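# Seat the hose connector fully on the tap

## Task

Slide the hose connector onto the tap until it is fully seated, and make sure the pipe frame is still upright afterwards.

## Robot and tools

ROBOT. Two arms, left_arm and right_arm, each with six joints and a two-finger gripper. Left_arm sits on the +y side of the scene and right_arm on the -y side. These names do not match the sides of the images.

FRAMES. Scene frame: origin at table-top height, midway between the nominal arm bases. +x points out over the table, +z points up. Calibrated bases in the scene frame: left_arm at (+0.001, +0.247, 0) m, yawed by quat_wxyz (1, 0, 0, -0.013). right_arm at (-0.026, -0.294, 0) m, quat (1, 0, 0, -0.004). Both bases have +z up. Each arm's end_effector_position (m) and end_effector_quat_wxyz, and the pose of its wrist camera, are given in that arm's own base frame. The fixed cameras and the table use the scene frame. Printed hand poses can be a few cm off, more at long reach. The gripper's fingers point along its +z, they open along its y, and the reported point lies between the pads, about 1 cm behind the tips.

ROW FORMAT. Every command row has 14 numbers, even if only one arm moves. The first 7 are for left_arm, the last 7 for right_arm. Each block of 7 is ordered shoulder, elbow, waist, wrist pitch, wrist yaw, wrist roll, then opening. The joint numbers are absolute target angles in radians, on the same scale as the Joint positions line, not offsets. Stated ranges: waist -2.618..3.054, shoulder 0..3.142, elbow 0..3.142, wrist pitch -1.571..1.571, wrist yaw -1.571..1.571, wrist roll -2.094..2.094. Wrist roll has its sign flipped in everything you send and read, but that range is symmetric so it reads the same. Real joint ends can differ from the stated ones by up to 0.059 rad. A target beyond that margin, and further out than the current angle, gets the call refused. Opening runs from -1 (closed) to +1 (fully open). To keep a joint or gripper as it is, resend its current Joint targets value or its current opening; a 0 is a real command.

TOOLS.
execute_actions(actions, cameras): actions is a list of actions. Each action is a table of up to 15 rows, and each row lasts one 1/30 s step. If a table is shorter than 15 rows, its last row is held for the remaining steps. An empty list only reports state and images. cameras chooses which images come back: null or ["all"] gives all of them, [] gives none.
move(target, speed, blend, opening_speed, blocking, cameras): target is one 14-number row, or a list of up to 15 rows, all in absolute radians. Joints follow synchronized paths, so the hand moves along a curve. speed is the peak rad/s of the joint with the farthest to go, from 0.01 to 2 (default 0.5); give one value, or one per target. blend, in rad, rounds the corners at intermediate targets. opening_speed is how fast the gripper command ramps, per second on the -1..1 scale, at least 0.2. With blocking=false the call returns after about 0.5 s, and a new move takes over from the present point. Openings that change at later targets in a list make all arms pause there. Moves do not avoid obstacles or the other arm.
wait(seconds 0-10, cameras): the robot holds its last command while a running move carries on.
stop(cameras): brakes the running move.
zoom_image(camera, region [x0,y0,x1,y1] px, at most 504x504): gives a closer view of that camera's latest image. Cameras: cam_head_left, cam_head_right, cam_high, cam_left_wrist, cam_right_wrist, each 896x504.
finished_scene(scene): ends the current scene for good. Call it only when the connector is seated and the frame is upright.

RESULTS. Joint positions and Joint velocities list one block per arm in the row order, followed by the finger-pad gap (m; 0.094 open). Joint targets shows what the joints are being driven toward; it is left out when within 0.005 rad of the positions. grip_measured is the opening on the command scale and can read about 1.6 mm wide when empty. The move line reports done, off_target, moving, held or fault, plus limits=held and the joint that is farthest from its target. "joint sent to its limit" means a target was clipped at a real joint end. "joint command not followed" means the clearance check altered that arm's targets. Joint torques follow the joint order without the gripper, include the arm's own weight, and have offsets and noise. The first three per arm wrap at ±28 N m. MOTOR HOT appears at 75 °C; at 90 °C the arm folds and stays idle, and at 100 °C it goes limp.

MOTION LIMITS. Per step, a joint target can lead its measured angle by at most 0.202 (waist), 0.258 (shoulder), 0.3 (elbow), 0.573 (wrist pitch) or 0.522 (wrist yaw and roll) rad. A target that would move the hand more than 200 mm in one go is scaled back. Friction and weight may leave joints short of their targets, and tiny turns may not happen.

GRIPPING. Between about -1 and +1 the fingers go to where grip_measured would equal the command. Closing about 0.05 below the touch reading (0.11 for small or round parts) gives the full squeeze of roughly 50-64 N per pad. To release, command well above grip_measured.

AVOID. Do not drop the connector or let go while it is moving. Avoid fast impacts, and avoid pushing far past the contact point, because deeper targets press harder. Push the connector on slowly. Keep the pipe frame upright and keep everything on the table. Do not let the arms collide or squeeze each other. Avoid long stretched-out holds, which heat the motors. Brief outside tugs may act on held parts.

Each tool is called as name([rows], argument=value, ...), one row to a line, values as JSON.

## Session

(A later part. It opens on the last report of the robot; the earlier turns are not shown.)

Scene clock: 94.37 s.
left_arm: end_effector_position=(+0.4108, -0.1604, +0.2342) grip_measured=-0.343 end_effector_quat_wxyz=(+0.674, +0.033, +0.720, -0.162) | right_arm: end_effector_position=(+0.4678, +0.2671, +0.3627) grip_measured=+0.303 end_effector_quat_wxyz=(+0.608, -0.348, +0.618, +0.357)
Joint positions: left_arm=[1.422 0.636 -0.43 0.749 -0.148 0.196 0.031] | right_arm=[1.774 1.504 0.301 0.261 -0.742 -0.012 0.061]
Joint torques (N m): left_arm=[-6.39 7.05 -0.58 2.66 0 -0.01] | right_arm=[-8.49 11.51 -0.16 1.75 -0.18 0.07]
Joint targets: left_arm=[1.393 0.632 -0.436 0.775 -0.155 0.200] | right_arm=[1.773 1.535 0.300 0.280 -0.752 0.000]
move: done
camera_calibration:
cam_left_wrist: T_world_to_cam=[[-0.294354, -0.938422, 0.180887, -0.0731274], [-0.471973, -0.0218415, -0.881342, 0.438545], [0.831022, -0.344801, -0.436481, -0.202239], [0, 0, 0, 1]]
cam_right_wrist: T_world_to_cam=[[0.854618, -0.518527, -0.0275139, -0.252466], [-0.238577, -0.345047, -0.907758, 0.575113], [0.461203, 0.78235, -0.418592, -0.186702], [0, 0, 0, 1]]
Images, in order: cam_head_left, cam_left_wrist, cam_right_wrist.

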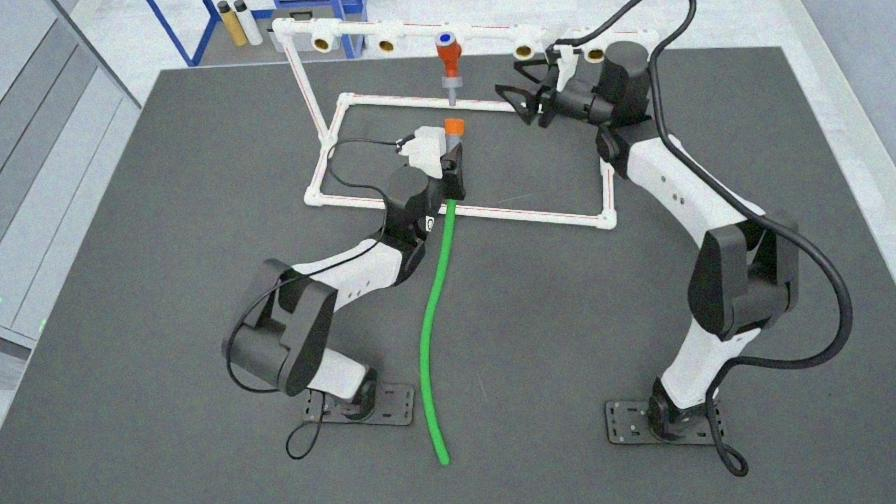

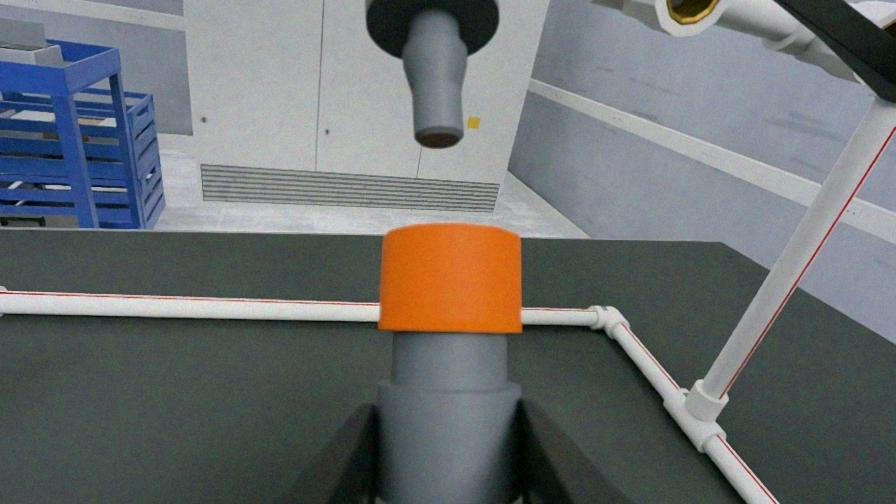

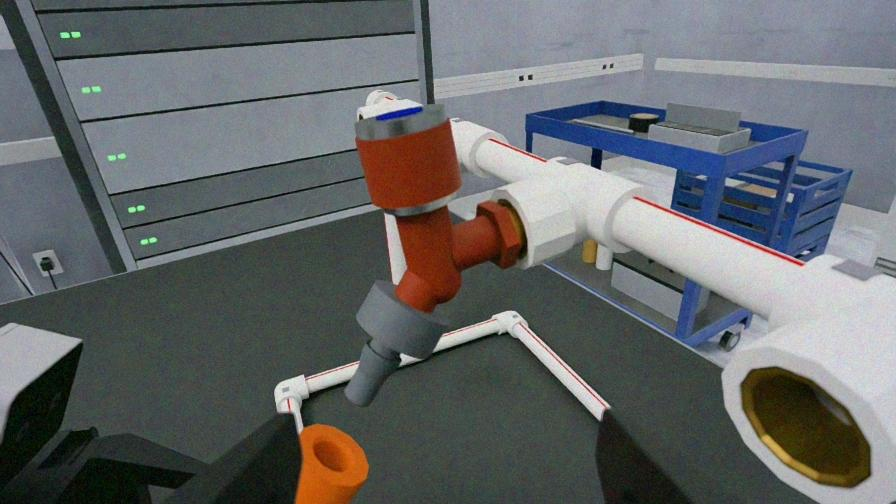

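move(target=[1.328,0.703,-0.42,0.6,-0.14,0.20,-0.8,1.773,1.535,0.3,0.28,-0.752,0,0.3], speed=0.12, cameras=["cam_left_wrist","cam_right_wrist"])

zoom_image(camera="cam_right_wrist", region=[300, 100, 600, 400])

zoom_image(camera="cam_left_wrist", region=[300, 0, 600, 300])

Scene clock: 119.67 s.
left_arm: end_effector_position=(+0.4064, -0.1564, +0.2394) grip_measured=-0.343 end_effector_quat_wxyz=(+0.655, +0.035, +0.739, -0.153) | right_arm: end_effector_position=(+0.4678, +0.2671, +0.3627) grip_measured=+0.303 end_effector_quat_wxyz=(+0.608, -0.348, +0.618, +0.357)
Joint positions: left_arm=[1.358 0.671 -0.426 0.592 -0.148 0.197 0.031] | right_arm=[1.774 1.504 0.301 0.261 -0.742 -0.012 0.061]
Joint torques (N m): left_arm=[-6.15 10.77 0.49 2.46 0.19 -0.02] | right_arm=[-8.47 11.49 -0.18 1.74 -0.17 0.07]
Joint targets: left_arm=[1.328 0.703 -0.420 0.600 -0.140 0.200] | right_arm=[1.773 1.535 0.300 0.280 -0.752 0.000]
move: done
camera_calibration:
cam_left_wrist: T_world_to_cam=[[-0.280664, -0.943789, 0.174617, -0.076424], [-0.51741, -0.00445611, -0.855726, 0.456196], [0.808402, -0.33052, -0.487075, -0.171392], [0, 0, 0, 1]]
cam_right_wrist: T_world_to_cam=[[0.854618, -0.518527, -0.0275139, -0.252466], [-0.238577, -0.345047, -0.907758, 0.575113], [0.461203, 0.78235, -0.418592, -0.186702], [0, 0, 0, 1]]
Images, in order: cam_left_wrist, cam_right_wrist.

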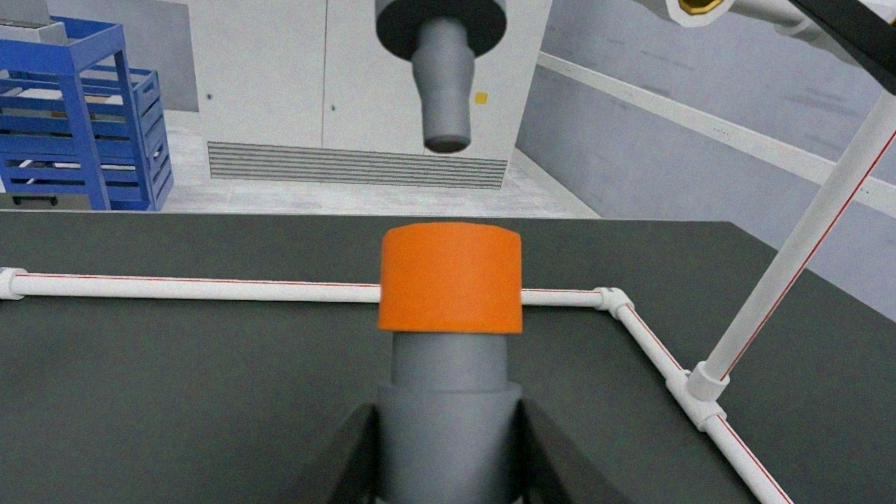

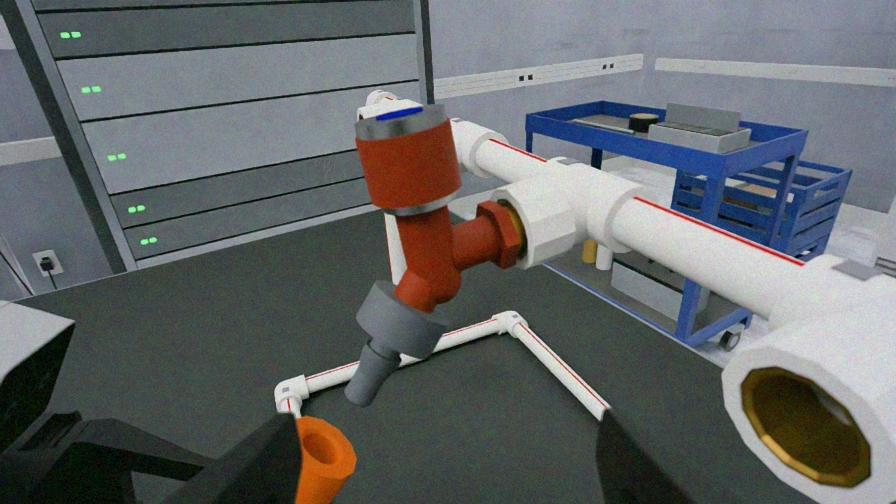

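Scaled by 1.680 from the camera's 896x504 image, which has a finer 1280x720 frame.

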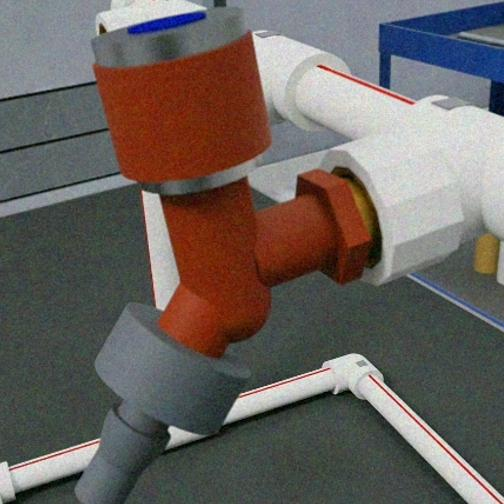

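Scaled by 1.680 from the camera's 896x504 image, which has a finer 1280x720 frame.

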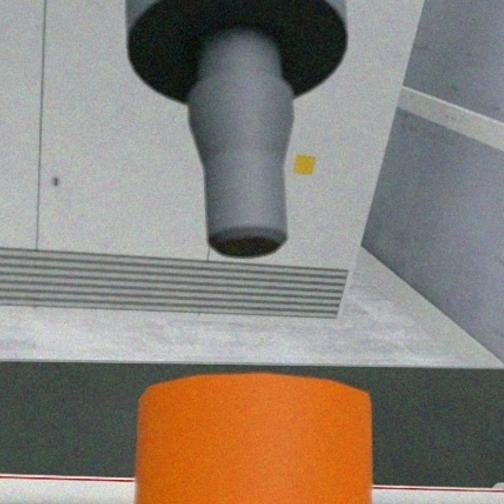

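move(target=[1.390,0.797,-0.397,0.535,-0.117,0.20,-0.8,1.773,1.535,0.3,0.28,-0.752,0,0.3], speed=0.12, cameras=["cam_left_wrist","cam_right_wrist"])

zoom_image(camera="cam_right_wrist", region=[250, 200, 550, 500])

Scene clock: 126.53 s.
left_arm: end_effector_position=(+0.4206, -0.1546, +0.2550) grip_measured=-0.343 end_effector_quat_wxyz=(+0.654, +0.031, +0.741, -0.151) | right_arm: end_effector_position=(+0.4678, +0.2671, +0.3627) grip_measured=+0.303 end_effector_quat_wxyz=(+0.608, -0.348, +0.618, +0.357)
Joint positions: left_arm=[1.38 0.762 -0.404 0.518 -0.135 0.198 0.031] | right_arm=[1.774 1.504 0.301 0.261 -0.742 -0.012 0.061]
Joint torques (N m): left_arm=[-3.41 11.28 0.53 2.56 0.31 -0.01] | right_arm=[-8.47 11.49 -0.17 1.75 -0.18 0.06]
Heat: left arm: 55 °C; right arm: 56 °C.
Joint targets: left_arm=[1.390 0.797 -0.397 0.535 -0.117 0.200] | right_arm=[1.773 1.535 0.300 0.280 -0.752 0.000]
move: done
camera_calibration:
cam_left_wrist: T_world_to_cam=[[-0.271618, -0.946184, 0.175955, -0.0780388], [-0.522154, -0.00869725, -0.852807, 0.477538], [0.808442, -0.323513, -0.491691, -0.17236], [0, 0, 0, 1]]
cam_right_wrist: T_world_to_cam=[[0.854618, -0.518527, -0.0275139, -0.252466], [-0.238577, -0.345047, -0.907758, 0.575113], [0.461203, 0.78235, -0.418592, -0.186702], [0, 0, 0, 1]]
Images, in order: cam_left_wrist, cam_right_wrist.

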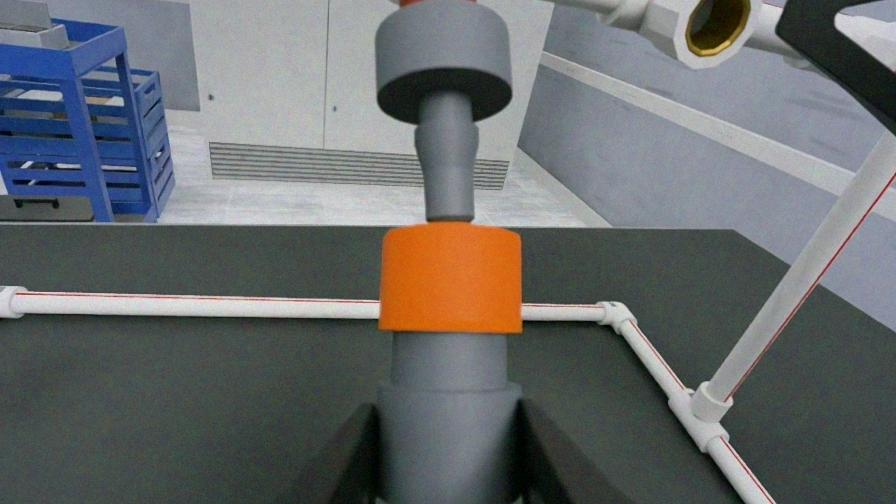

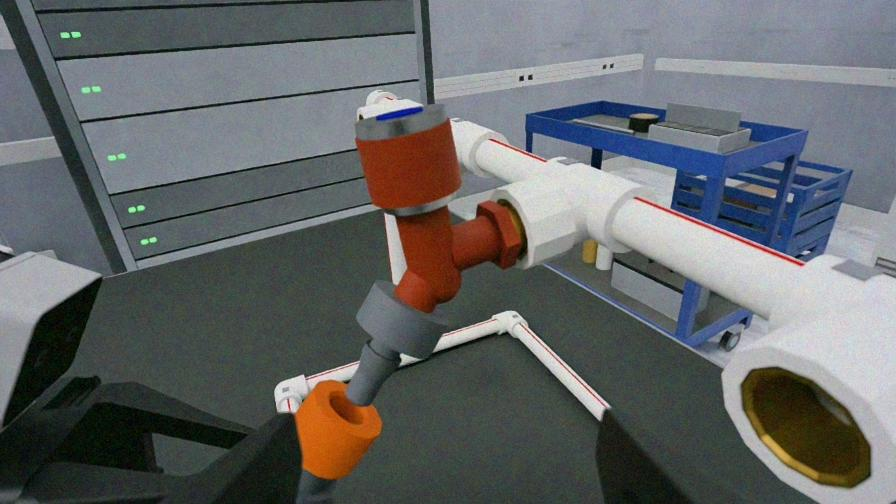

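Scaled by 1.680 from the camera's 896x504 image, which has a finer 1280x720 frame.

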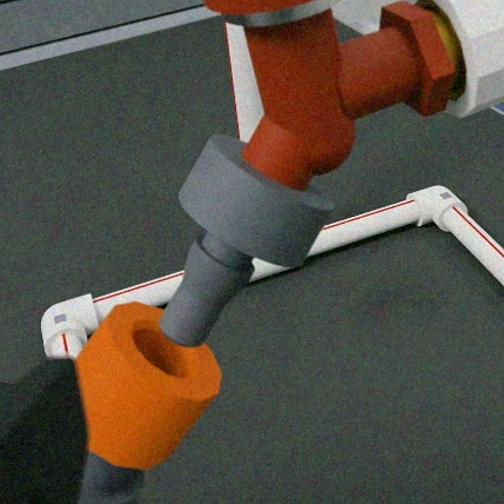

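move(target=[1.340,0.890,-0.389,0.35,-0.110,0.20,-0.8,1.773,1.535,0.3,0.28,-0.752,0,0.3], speed=0.12, cameras=["cam_left_wrist","cam_right_wrist"])

zoom_image(camera="cam_right_wrist", region=[250, 200, 550, 500])

Scene clock: 137.23 s.
left_arm: end_effector_position=(+0.4245, -0.1540, +0.2581) grip_measured=-0.343 end_effector_quat_wxyz=(+0.624, +0.035, +0.768, -0.140) | right_arm: end_effector_position=(+0.4678, +0.2671, +0.3627) grip_measured=+0.303 end_effector_quat_wxyz=(+0.608, -0.348, +0.618, +0.357)
Joint positions: left_arm=[1.373 0.854 -0.396 0.334 -0.126 0.199 0.031] | right_arm=[1.774 1.504 0.301 0.261 -0.742 -0.012 0.061]
Joint torques (N m): left_arm=[-6.75 11.52 0.57 2.54 0.28 -0.05] | right_arm=[-8.47 11.49 -0.18 1.75 -0.17 0.07]
Joint targets: left_arm=[1.340 0.890 -0.389 0.350 -0.110 0.200] | right_arm=[1.773 1.535 0.300 0.280 -0.752 0.000]
move: off_target (left_arm); left_arm: the elbow is farthest, 0.036 rad from its target
camera_calibration:
cam_left_wrist: T_world_to_cam=[[-0.258765, -0.951321, 0.167416, -0.080973], [-0.587006, 0.0172293, -0.809399, 0.502567], [0.767115, -0.307718, -0.56289, -0.1355], [0, 0, 0, 1]]
cam_right_wrist: T_world_to_cam=[[0.854618, -0.518527, -0.0275139, -0.252466], [-0.238577, -0.345047, -0.907758, 0.575113], [0.461203, 0.78235, -0.418592, -0.186702], [0, 0, 0, 1]]
Images, in order: cam_left_wrist, cam_right_wrist.

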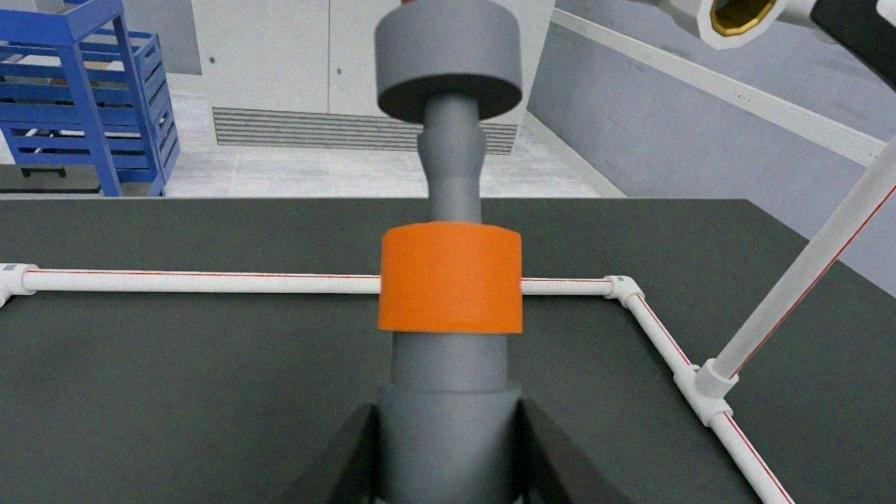

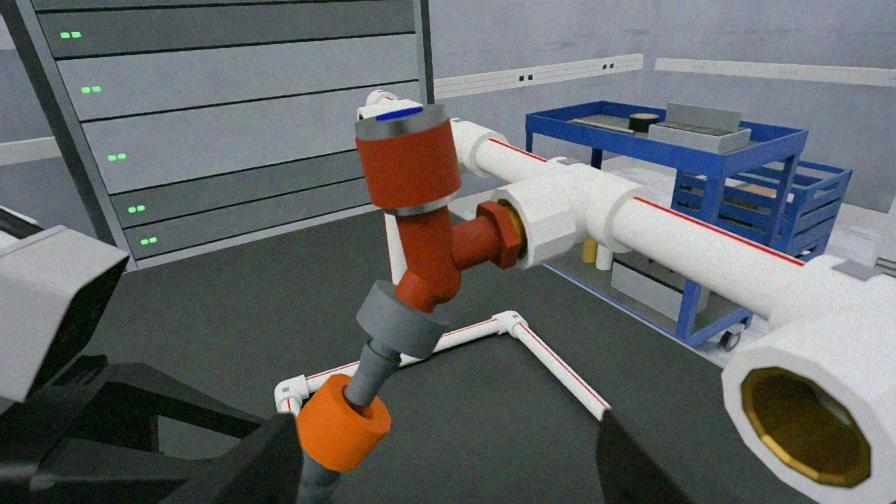

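Scaled by 1.680 from the camera's 896x504 image, which has a finer 1280x720 frame.

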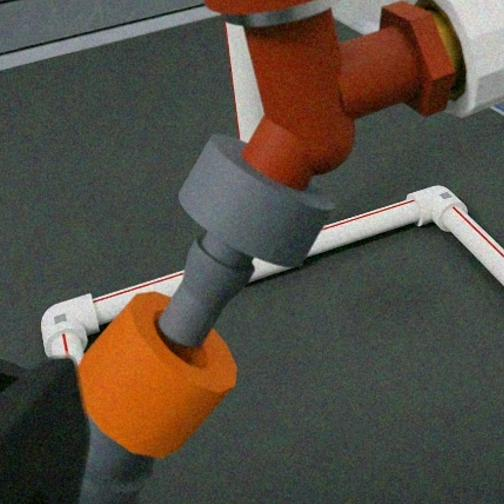

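move(target=[1.400,0.972,-0.376,0.288,-0.098,0.20,-0.8,1.773,1.535,0.3,0.28,-0.752,0,0.3], speed=0.12, cameras=["cam_left_wrist","cam_right_wrist"])

zoom_image(camera="cam_right_wrist", region=[250, 200, 550, 500])

Scene clock: 142.80 s.
left_arm: end_effector_position=(+0.4333, -0.1541, +0.2731) grip_measured=-0.343 end_effector_quat_wxyz=(+0.622, +0.035, +0.770, -0.141) | right_arm: end_effector_position=(+0.4678, +0.2671, +0.3627) grip_measured=+0.303 end_effector_quat_wxyz=(+0.608, -0.348, +0.618, +0.357)
Joint positions: left_arm=[1.39 0.934 -0.384 0.267 -0.112 0.199 0.031] | right_arm=[1.774 1.504 0.301 0.261 -0.742 -0.012 0.061]
Joint torques (N m): left_arm=[-3.58 11.78 0.58 2.62 0.23 -0.04] | right_arm=[-8.44 11.49 -0.16 1.75 -0.18 0.06]
Joint targets: left_arm=[1.400 0.972 -0.376 0.288 -0.098 0.200] | right_arm=[1.773 1.535 0.300 0.280 -0.752 0.000]
move: off_target (left_arm); left_arm: the elbow is farthest, 0.038 rad from its target
camera_calibration:
cam_left_wrist: T_world_to_cam=[[-0.259113, -0.950884, 0.169353, -0.0816437], [-0.591187, 0.0174863, -0.806345, 0.520856], [0.763779, -0.309054, -0.566681, -0.131527], [0, 0, 0, 1]]
cam_right_wrist: T_world_to_cam=[[0.854618, -0.518527, -0.0275139, -0.252466], [-0.238577, -0.345047, -0.907758, 0.575113], [0.461203, 0.78235, -0.418592, -0.186702], [0, 0, 0, 1]]
Images, in order: cam_left_wrist, cam_right_wrist.

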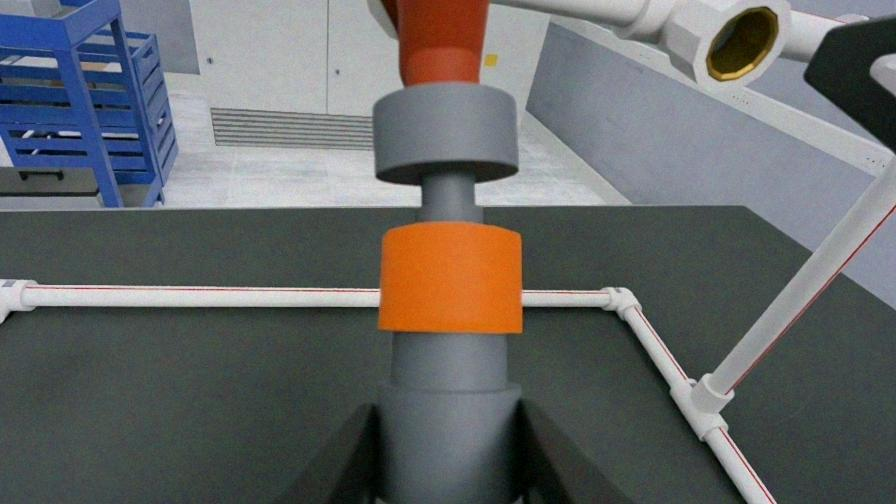

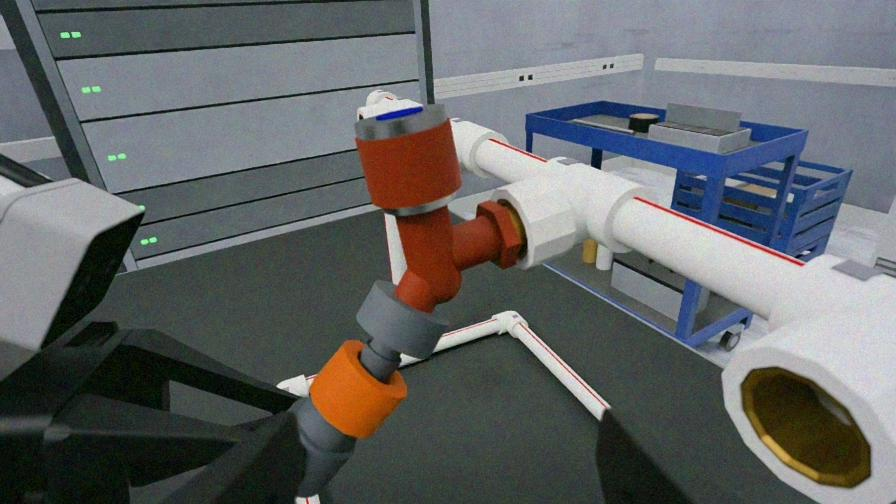

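Scaled by 1.680 from the camera's 896x504 image, which has a finer 1280x720 frame.

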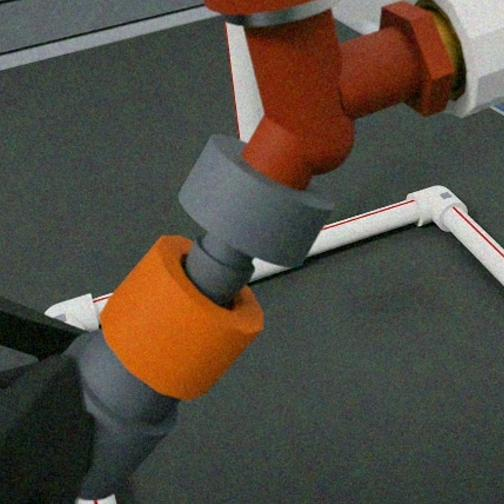

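move(target=[1.410,1.020,-0.371,0.255,-0.092,0.20,-0.8,1.773,1.535,0.3,0.28,-0.752,0,0.3], speed=0.12, cameras=["cam_left_wrist","cam_right_wrist"])

zoom_image(camera="cam_right_wrist", region=[250, 200, 550, 500])

Scene clock: 146.03 s.
left_arm: end_effector_position=(+0.4362, -0.1543, +0.2752) grip_measured=-0.343 end_effector_quat_wxyz=(+0.612, +0.037, +0.777, -0.139) | right_arm: end_effector_position=(+0.4677, +0.2672, +0.3627) grip_measured=+0.303 end_effector_quat_wxyz=(+0.608, -0.348, +0.618, +0.357)
Joint positions: left_arm=[1.4 0.975 -0.379 0.211 -0.106 0.199 0.031] | right_arm=[1.774 1.504 0.301 0.261 -0.743 -0.012 0.061]
Joint torques (N m): left_arm=[-3.67 12.52 0.73 2.87 0.26 -0.04] | right_arm=[-8.49 11.48 -0.17 1.75 -0.18 0.06]
Joint targets: left_arm=[1.410 1.020 -0.371 0.255 -0.092 0.200] | right_arm=[1.773 1.535 0.300 0.280 -0.752 0.000]
move: off_target (left_arm); left_arm: the elbow is farthest, 0.045 rad from its target
camera_calibration:
cam_left_wrist: T_world_to_cam=[[-0.256702, -0.951773, 0.168026, -0.0822755], [-0.610267, 0.0248095, -0.791807, 0.529772], [0.749451, -0.3058, -0.587205, -0.120275], [0, 0, 0, 1]]
cam_right_wrist: T_world_to_cam=[[0.854816, -0.518201, -0.0275164, -0.252579], [-0.238446, -0.345135, -0.907758, 0.575074], [0.460904, 0.782528, -0.41859, -0.18661], [0, 0, 0, 1]]
Images, in order: cam_left_wrist, cam_right_wrist.

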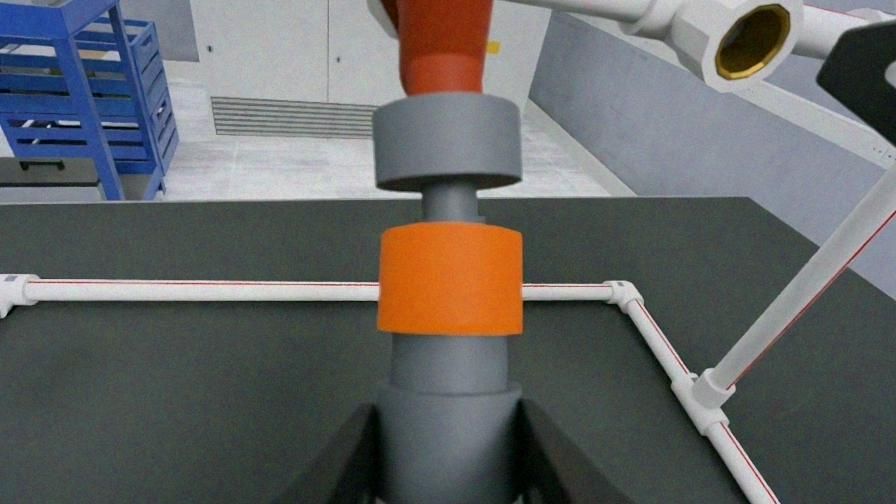

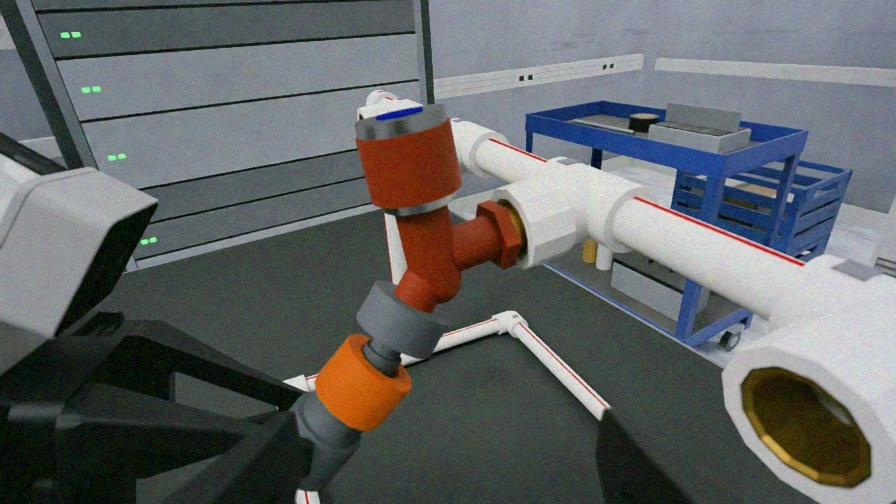

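Scaled by 1.680 from the camera's 896x504 image, which has a finer 1280x720 frame.

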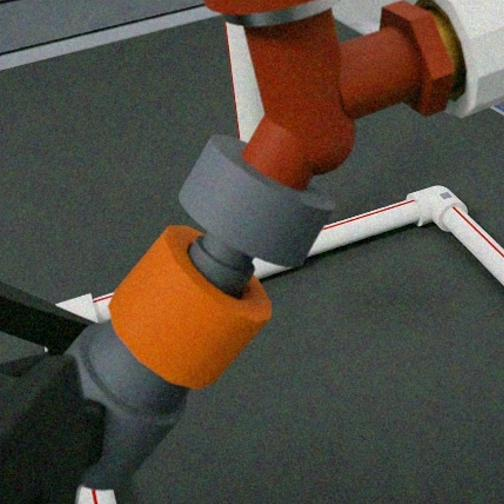

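execute_actions(actions=[], cameras=["cam_head_left","cam_head_right","cam_high"])

zoom_image(camera="cam_head_left", region=[300, 80, 600, 380])

zoom_image(camera="cam_head_right", region=[300, 80, 600, 380])

zoom_image(camera="cam_high", region=[350, 50, 600, 250])

Scene clock: 150.57 s.
left_arm: end_effector_position=(+0.4362, -0.1543, +0.2751) grip_measured=-0.343 end_effector_quat_wxyz=(+0.612, +0.037, +0.778, -0.139) | right_arm: end_effector_position=(+0.4677, +0.2672, +0.3627) grip_measured=+0.303 end_effector_quat_wxyz=(+0.608, -0.348, +0.618, +0.357)
Joint names: [shoulder, elbow, waist, wrist pitch, wrist yaw, wrist roll]
Joint positions: left_arm=[1.4 0.975 -0.379 0.21 -0.106 0.2 0.031] | right_arm=[1.774 1.504 0.301 0.261 -0.743 -0.012 0.061]
Joint velocities: within noise
Joint torques (N m): left_arm=[-3.66 12.48 0.72 2.88 0.25 -0.05] | right_arm=[-8.49 11.51 -0.17 1.75 -0.18 0.06]
Heat: left arm: 58 °C; right arm: 57 °C.
Joint targets: left_arm=[1.410 1.020 -0.371 0.255 -0.092 0.200] | right_arm=[1.773 1.535 0.300 0.280 -0.752 0.000]
Tool commands: left_gripper/opening=-0.8 right_gripper/opening=+0.3
Images, in order (width x height): cam_head_left 896x504, cam_head_right 896x504, cam_high 896x504.

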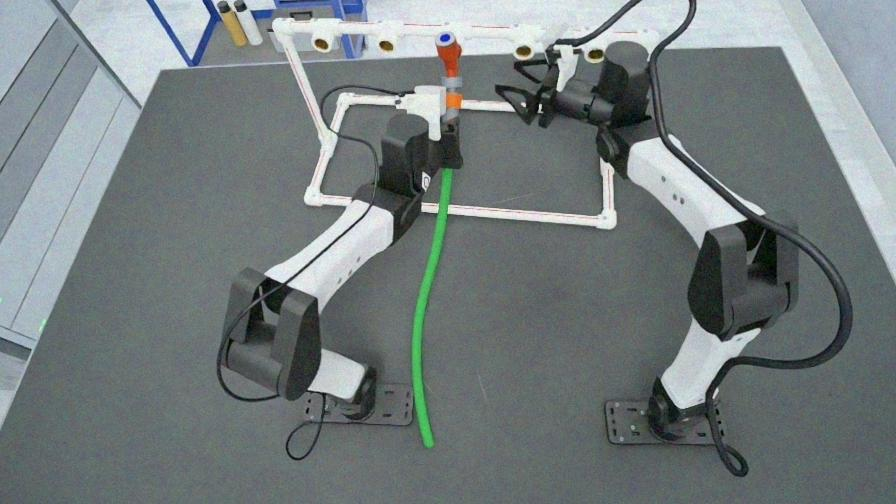

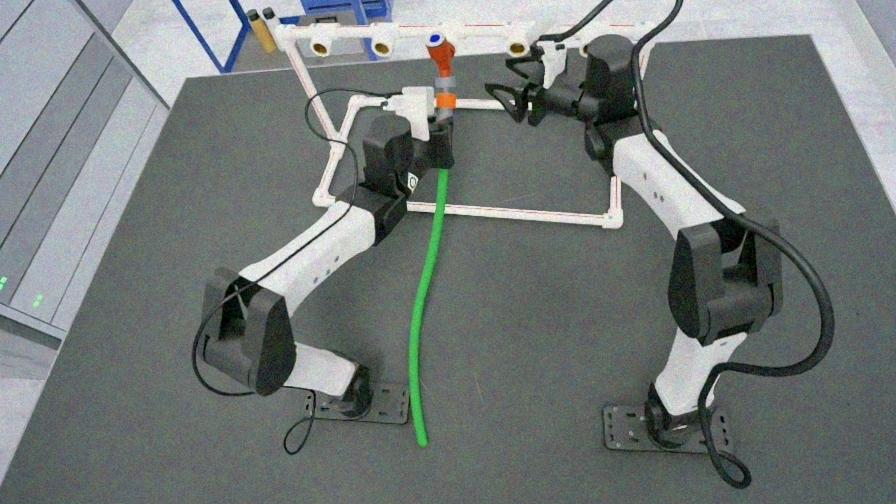

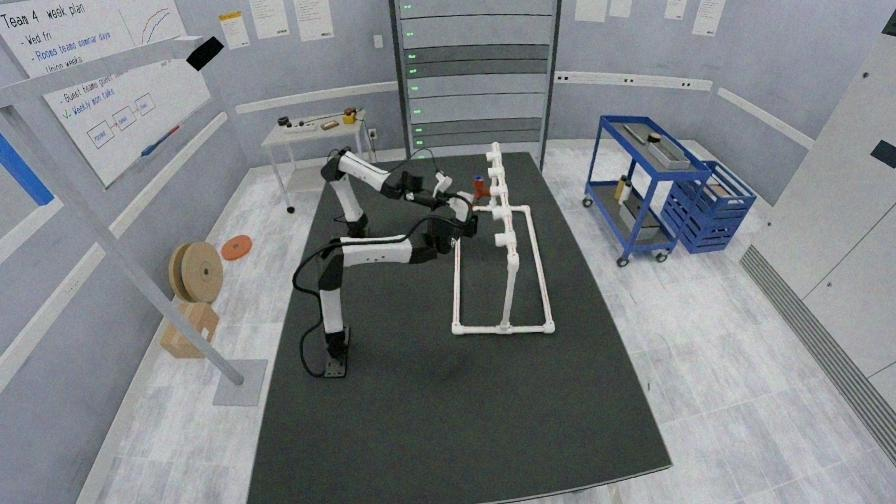

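Scaled by 1.680 from the camera's 896x504 image, which has a finer 1280x720 frame.

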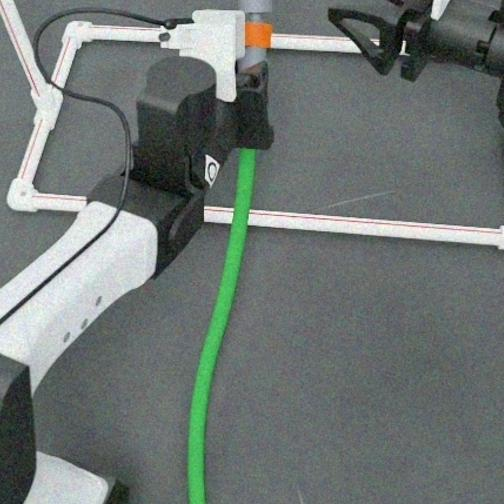

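Scaled by 1.680 from the camera's 896x504 image, which has a finer 1280x720 frame.

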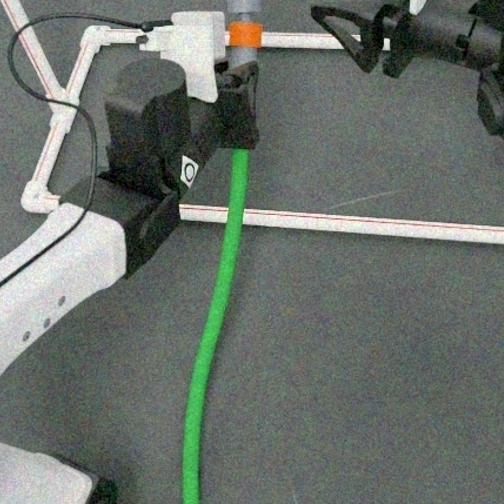

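Scaled by 2.016 from the camera's 896x504 image, which has a finer 1280x720 frame.

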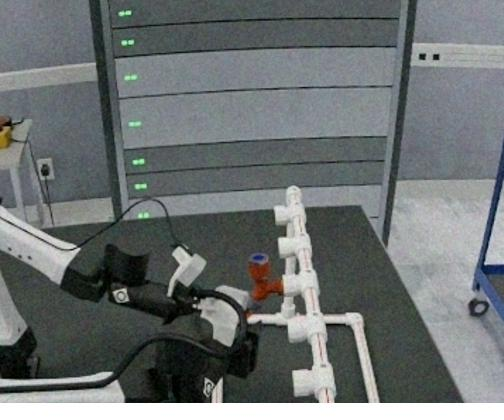

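move(target=[1.410,1.020,-0.371,0.255,-0.092,0.20,-0.8,1.825,1.742,0.38,0.128,-0.662,0,0.5], speed=0.3, cameras=["cam_left_wrist","cam_right_wrist","cam_head_left"])

zoom_image(camera="cam_left_wrist", region=[350, 0, 854, 250])

Scene clock: 164.10 s.
left_arm: end_effector_position=(+0.4362, -0.1543, +0.2751) grip_measured=-0.343 end_effector_quat_wxyz=(+0.612, +0.037, +0.778, -0.139) | right_arm: end_effector_position=(+0.4655, +0.2984, +0.4087) grip_measured=+0.497 end_effector_quat_wxyz=(+0.619, -0.351, +0.606, +0.356)
Joint positions: left_arm=[1.4 0.975 -0.379 0.21 -0.106 0.2 0.031] | right_arm=[1.816 1.711 0.375 0.129 -0.673 -0.012 0.07]
Joint torques (N m): left_arm=[-3.64 12.49 0.68 2.9 0.26 -0.04] | right_arm=[-7.95 11.37 0.4 1.59 0.1 0.06]
Joint targets: left_arm=[1.410 1.020 -0.371 0.255 -0.092 0.200] | right_arm=[1.825 1.742 0.380 0.128 -0.662 0.000]
move: off_target (left_arm); left_arm: the elbow is farthest, 0.045 rad from its target
camera_calibration:
cam_left_wrist: T_world_to_cam=[[-0.256549, -0.951757, 0.16835, -0.0824114], [-0.610629, 0.0245877, -0.791535, 0.529737], [0.749209, -0.305867, -0.587478, -0.120142], [0, 0, 0, 1]]
cam_right_wrist: T_world_to_cam=[[0.857117, -0.515079, -0.00669437, -0.243766], [-0.208897, -0.335677, -0.918522, 0.614835], [0.470864, 0.788679, -0.395313, -0.20675], [0, 0, 0, 1]]
Images, in order: cam_head_left, cam_left_wrist, cam_right_wrist.

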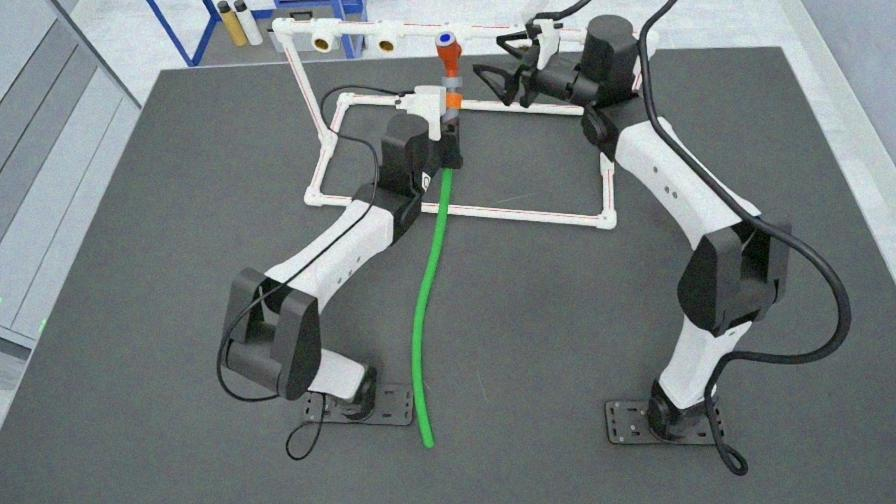

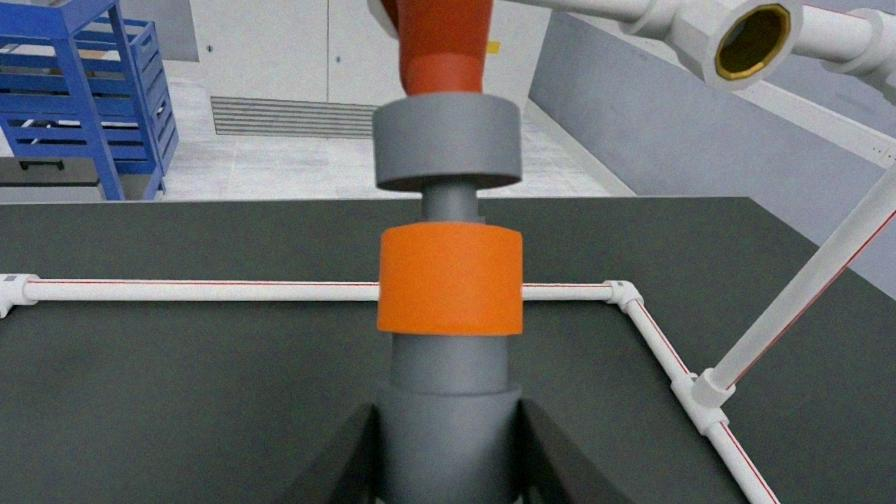

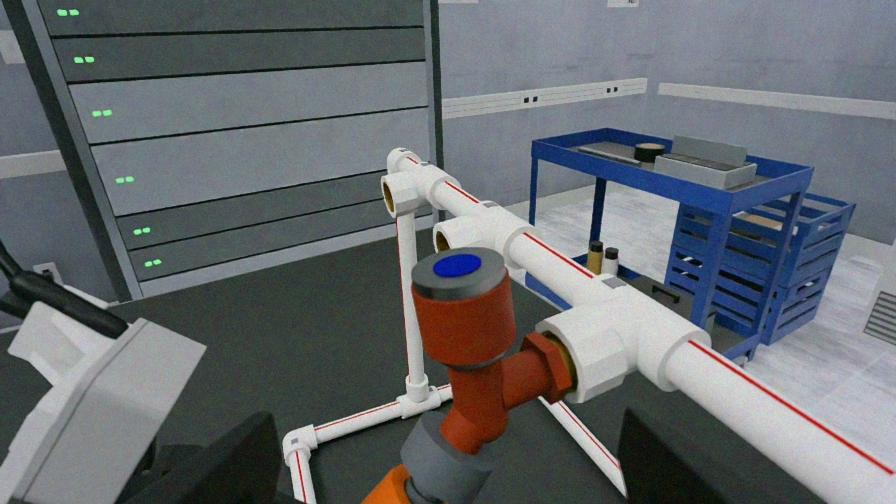

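Scaled by 1.000.

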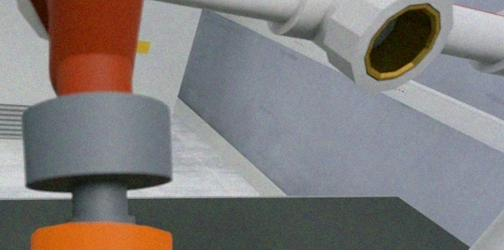

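move([
  [1.410,1.020,-0.371,0.255,-0.092,0.20,-0.8,1.997,1.985,0.443,0.047,-0.599,0.012,0.3],
  [1.410,1.020,-0.371,0.255,-0.092,0.20,-0.8,2.222,2.320,0.496,-0.065,-0.546,0.012,0.3],
], speed=0.25, blend=0.05, cameras=["cam_left_wrist","cam_right_wrist","cam_head_left"])

zoom_image(camera="cam_head_left", region=[350, 0, 650, 170])

Scene clock: 181.00 s.
left_arm: end_effector_position=(+0.4362, -0.1543, +0.2751) grip_measured=-0.343 end_effector_quat_wxyz=(+0.612, +0.037, +0.778, -0.139) | right_arm: end_effector_position=(+0.5203, +0.3807, +0.4044) grip_measured=+0.303 end_effector_quat_wxyz=(+0.616, -0.354, +0.609, +0.353)
Joint positions: left_arm=[1.4 0.975 -0.379 0.21 -0.106 0.2 0.031] | right_arm=[2.214 2.288 0.49 -0.065 -0.557 0 0.061]
Joint torques (N m): left_arm=[-3.63 12.48 0.7 2.91 0.25 -0.04] | right_arm=[-10.86 11.25 0.5 1.63 0.05 0.07]
Joint targets: left_arm=[1.410 1.020 -0.371 0.255 -0.092 0.200] | right_arm=[2.222 2.320 0.496 -0.065 -0.546 0.012]
move: off_target (left_arm); left_arm: the elbow is farthest, 0.045 rad from its target
camera_calibration:
cam_left_wrist: T_world_to_cam=[[-0.256549, -0.951757, 0.16835, -0.0824114], [-0.610629, 0.0245877, -0.791535, 0.529737], [0.749209, -0.305867, -0.587478, -0.120142], [0, 0, 0, 1]]
cam_right_wrist: T_world_to_cam=[[0.856624, -0.515914, -0.00538517, -0.248359], [-0.213526, -0.344998, -0.913993, 0.654149], [0.469684, 0.784098, -0.405694, -0.2926], [0, 0, 0, 1]]
Images, in order: cam_head_left, cam_left_wrist, cam_right_wrist.

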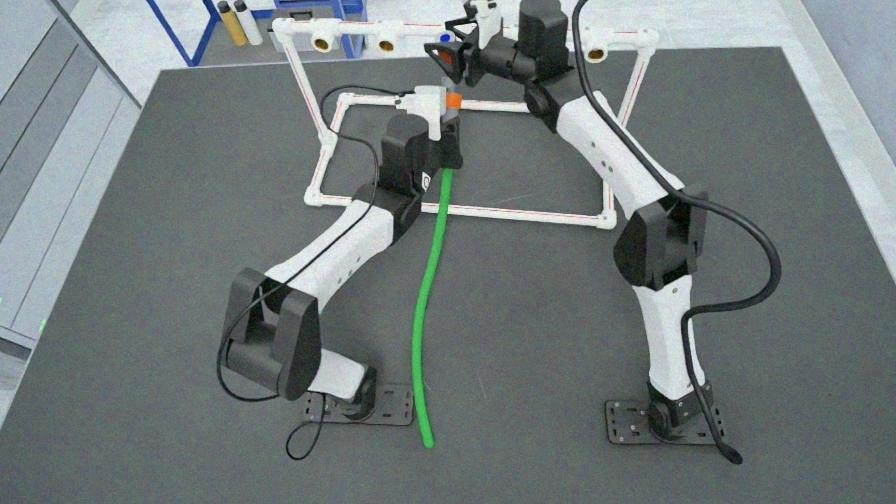

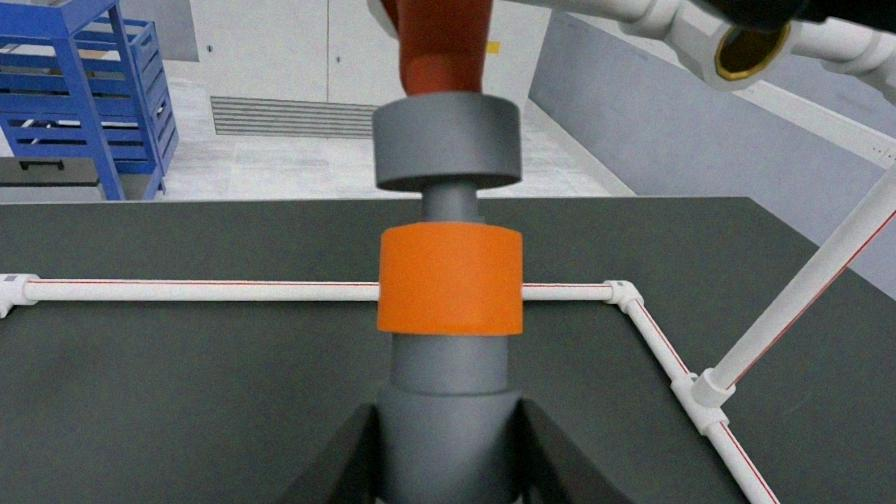

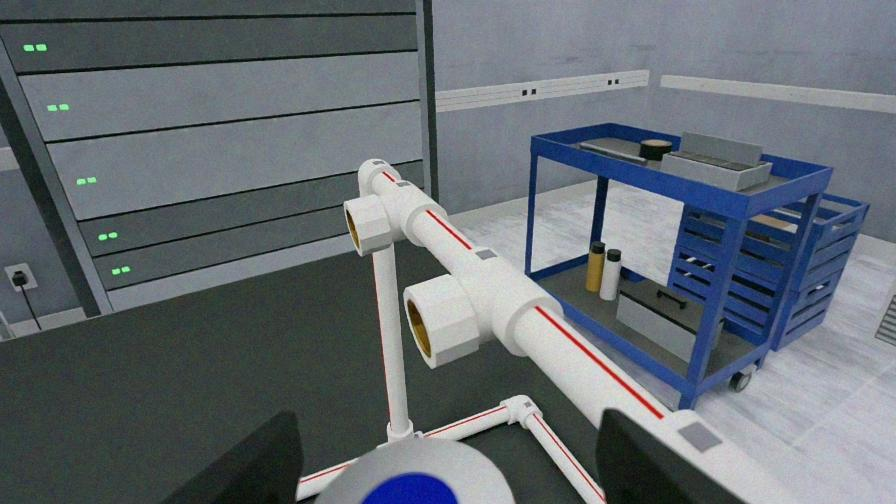

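Scaled by 1.680 from the camera's 896x504 image, which has a finer 1280x720 frame.

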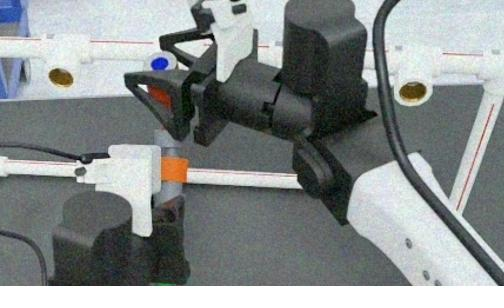

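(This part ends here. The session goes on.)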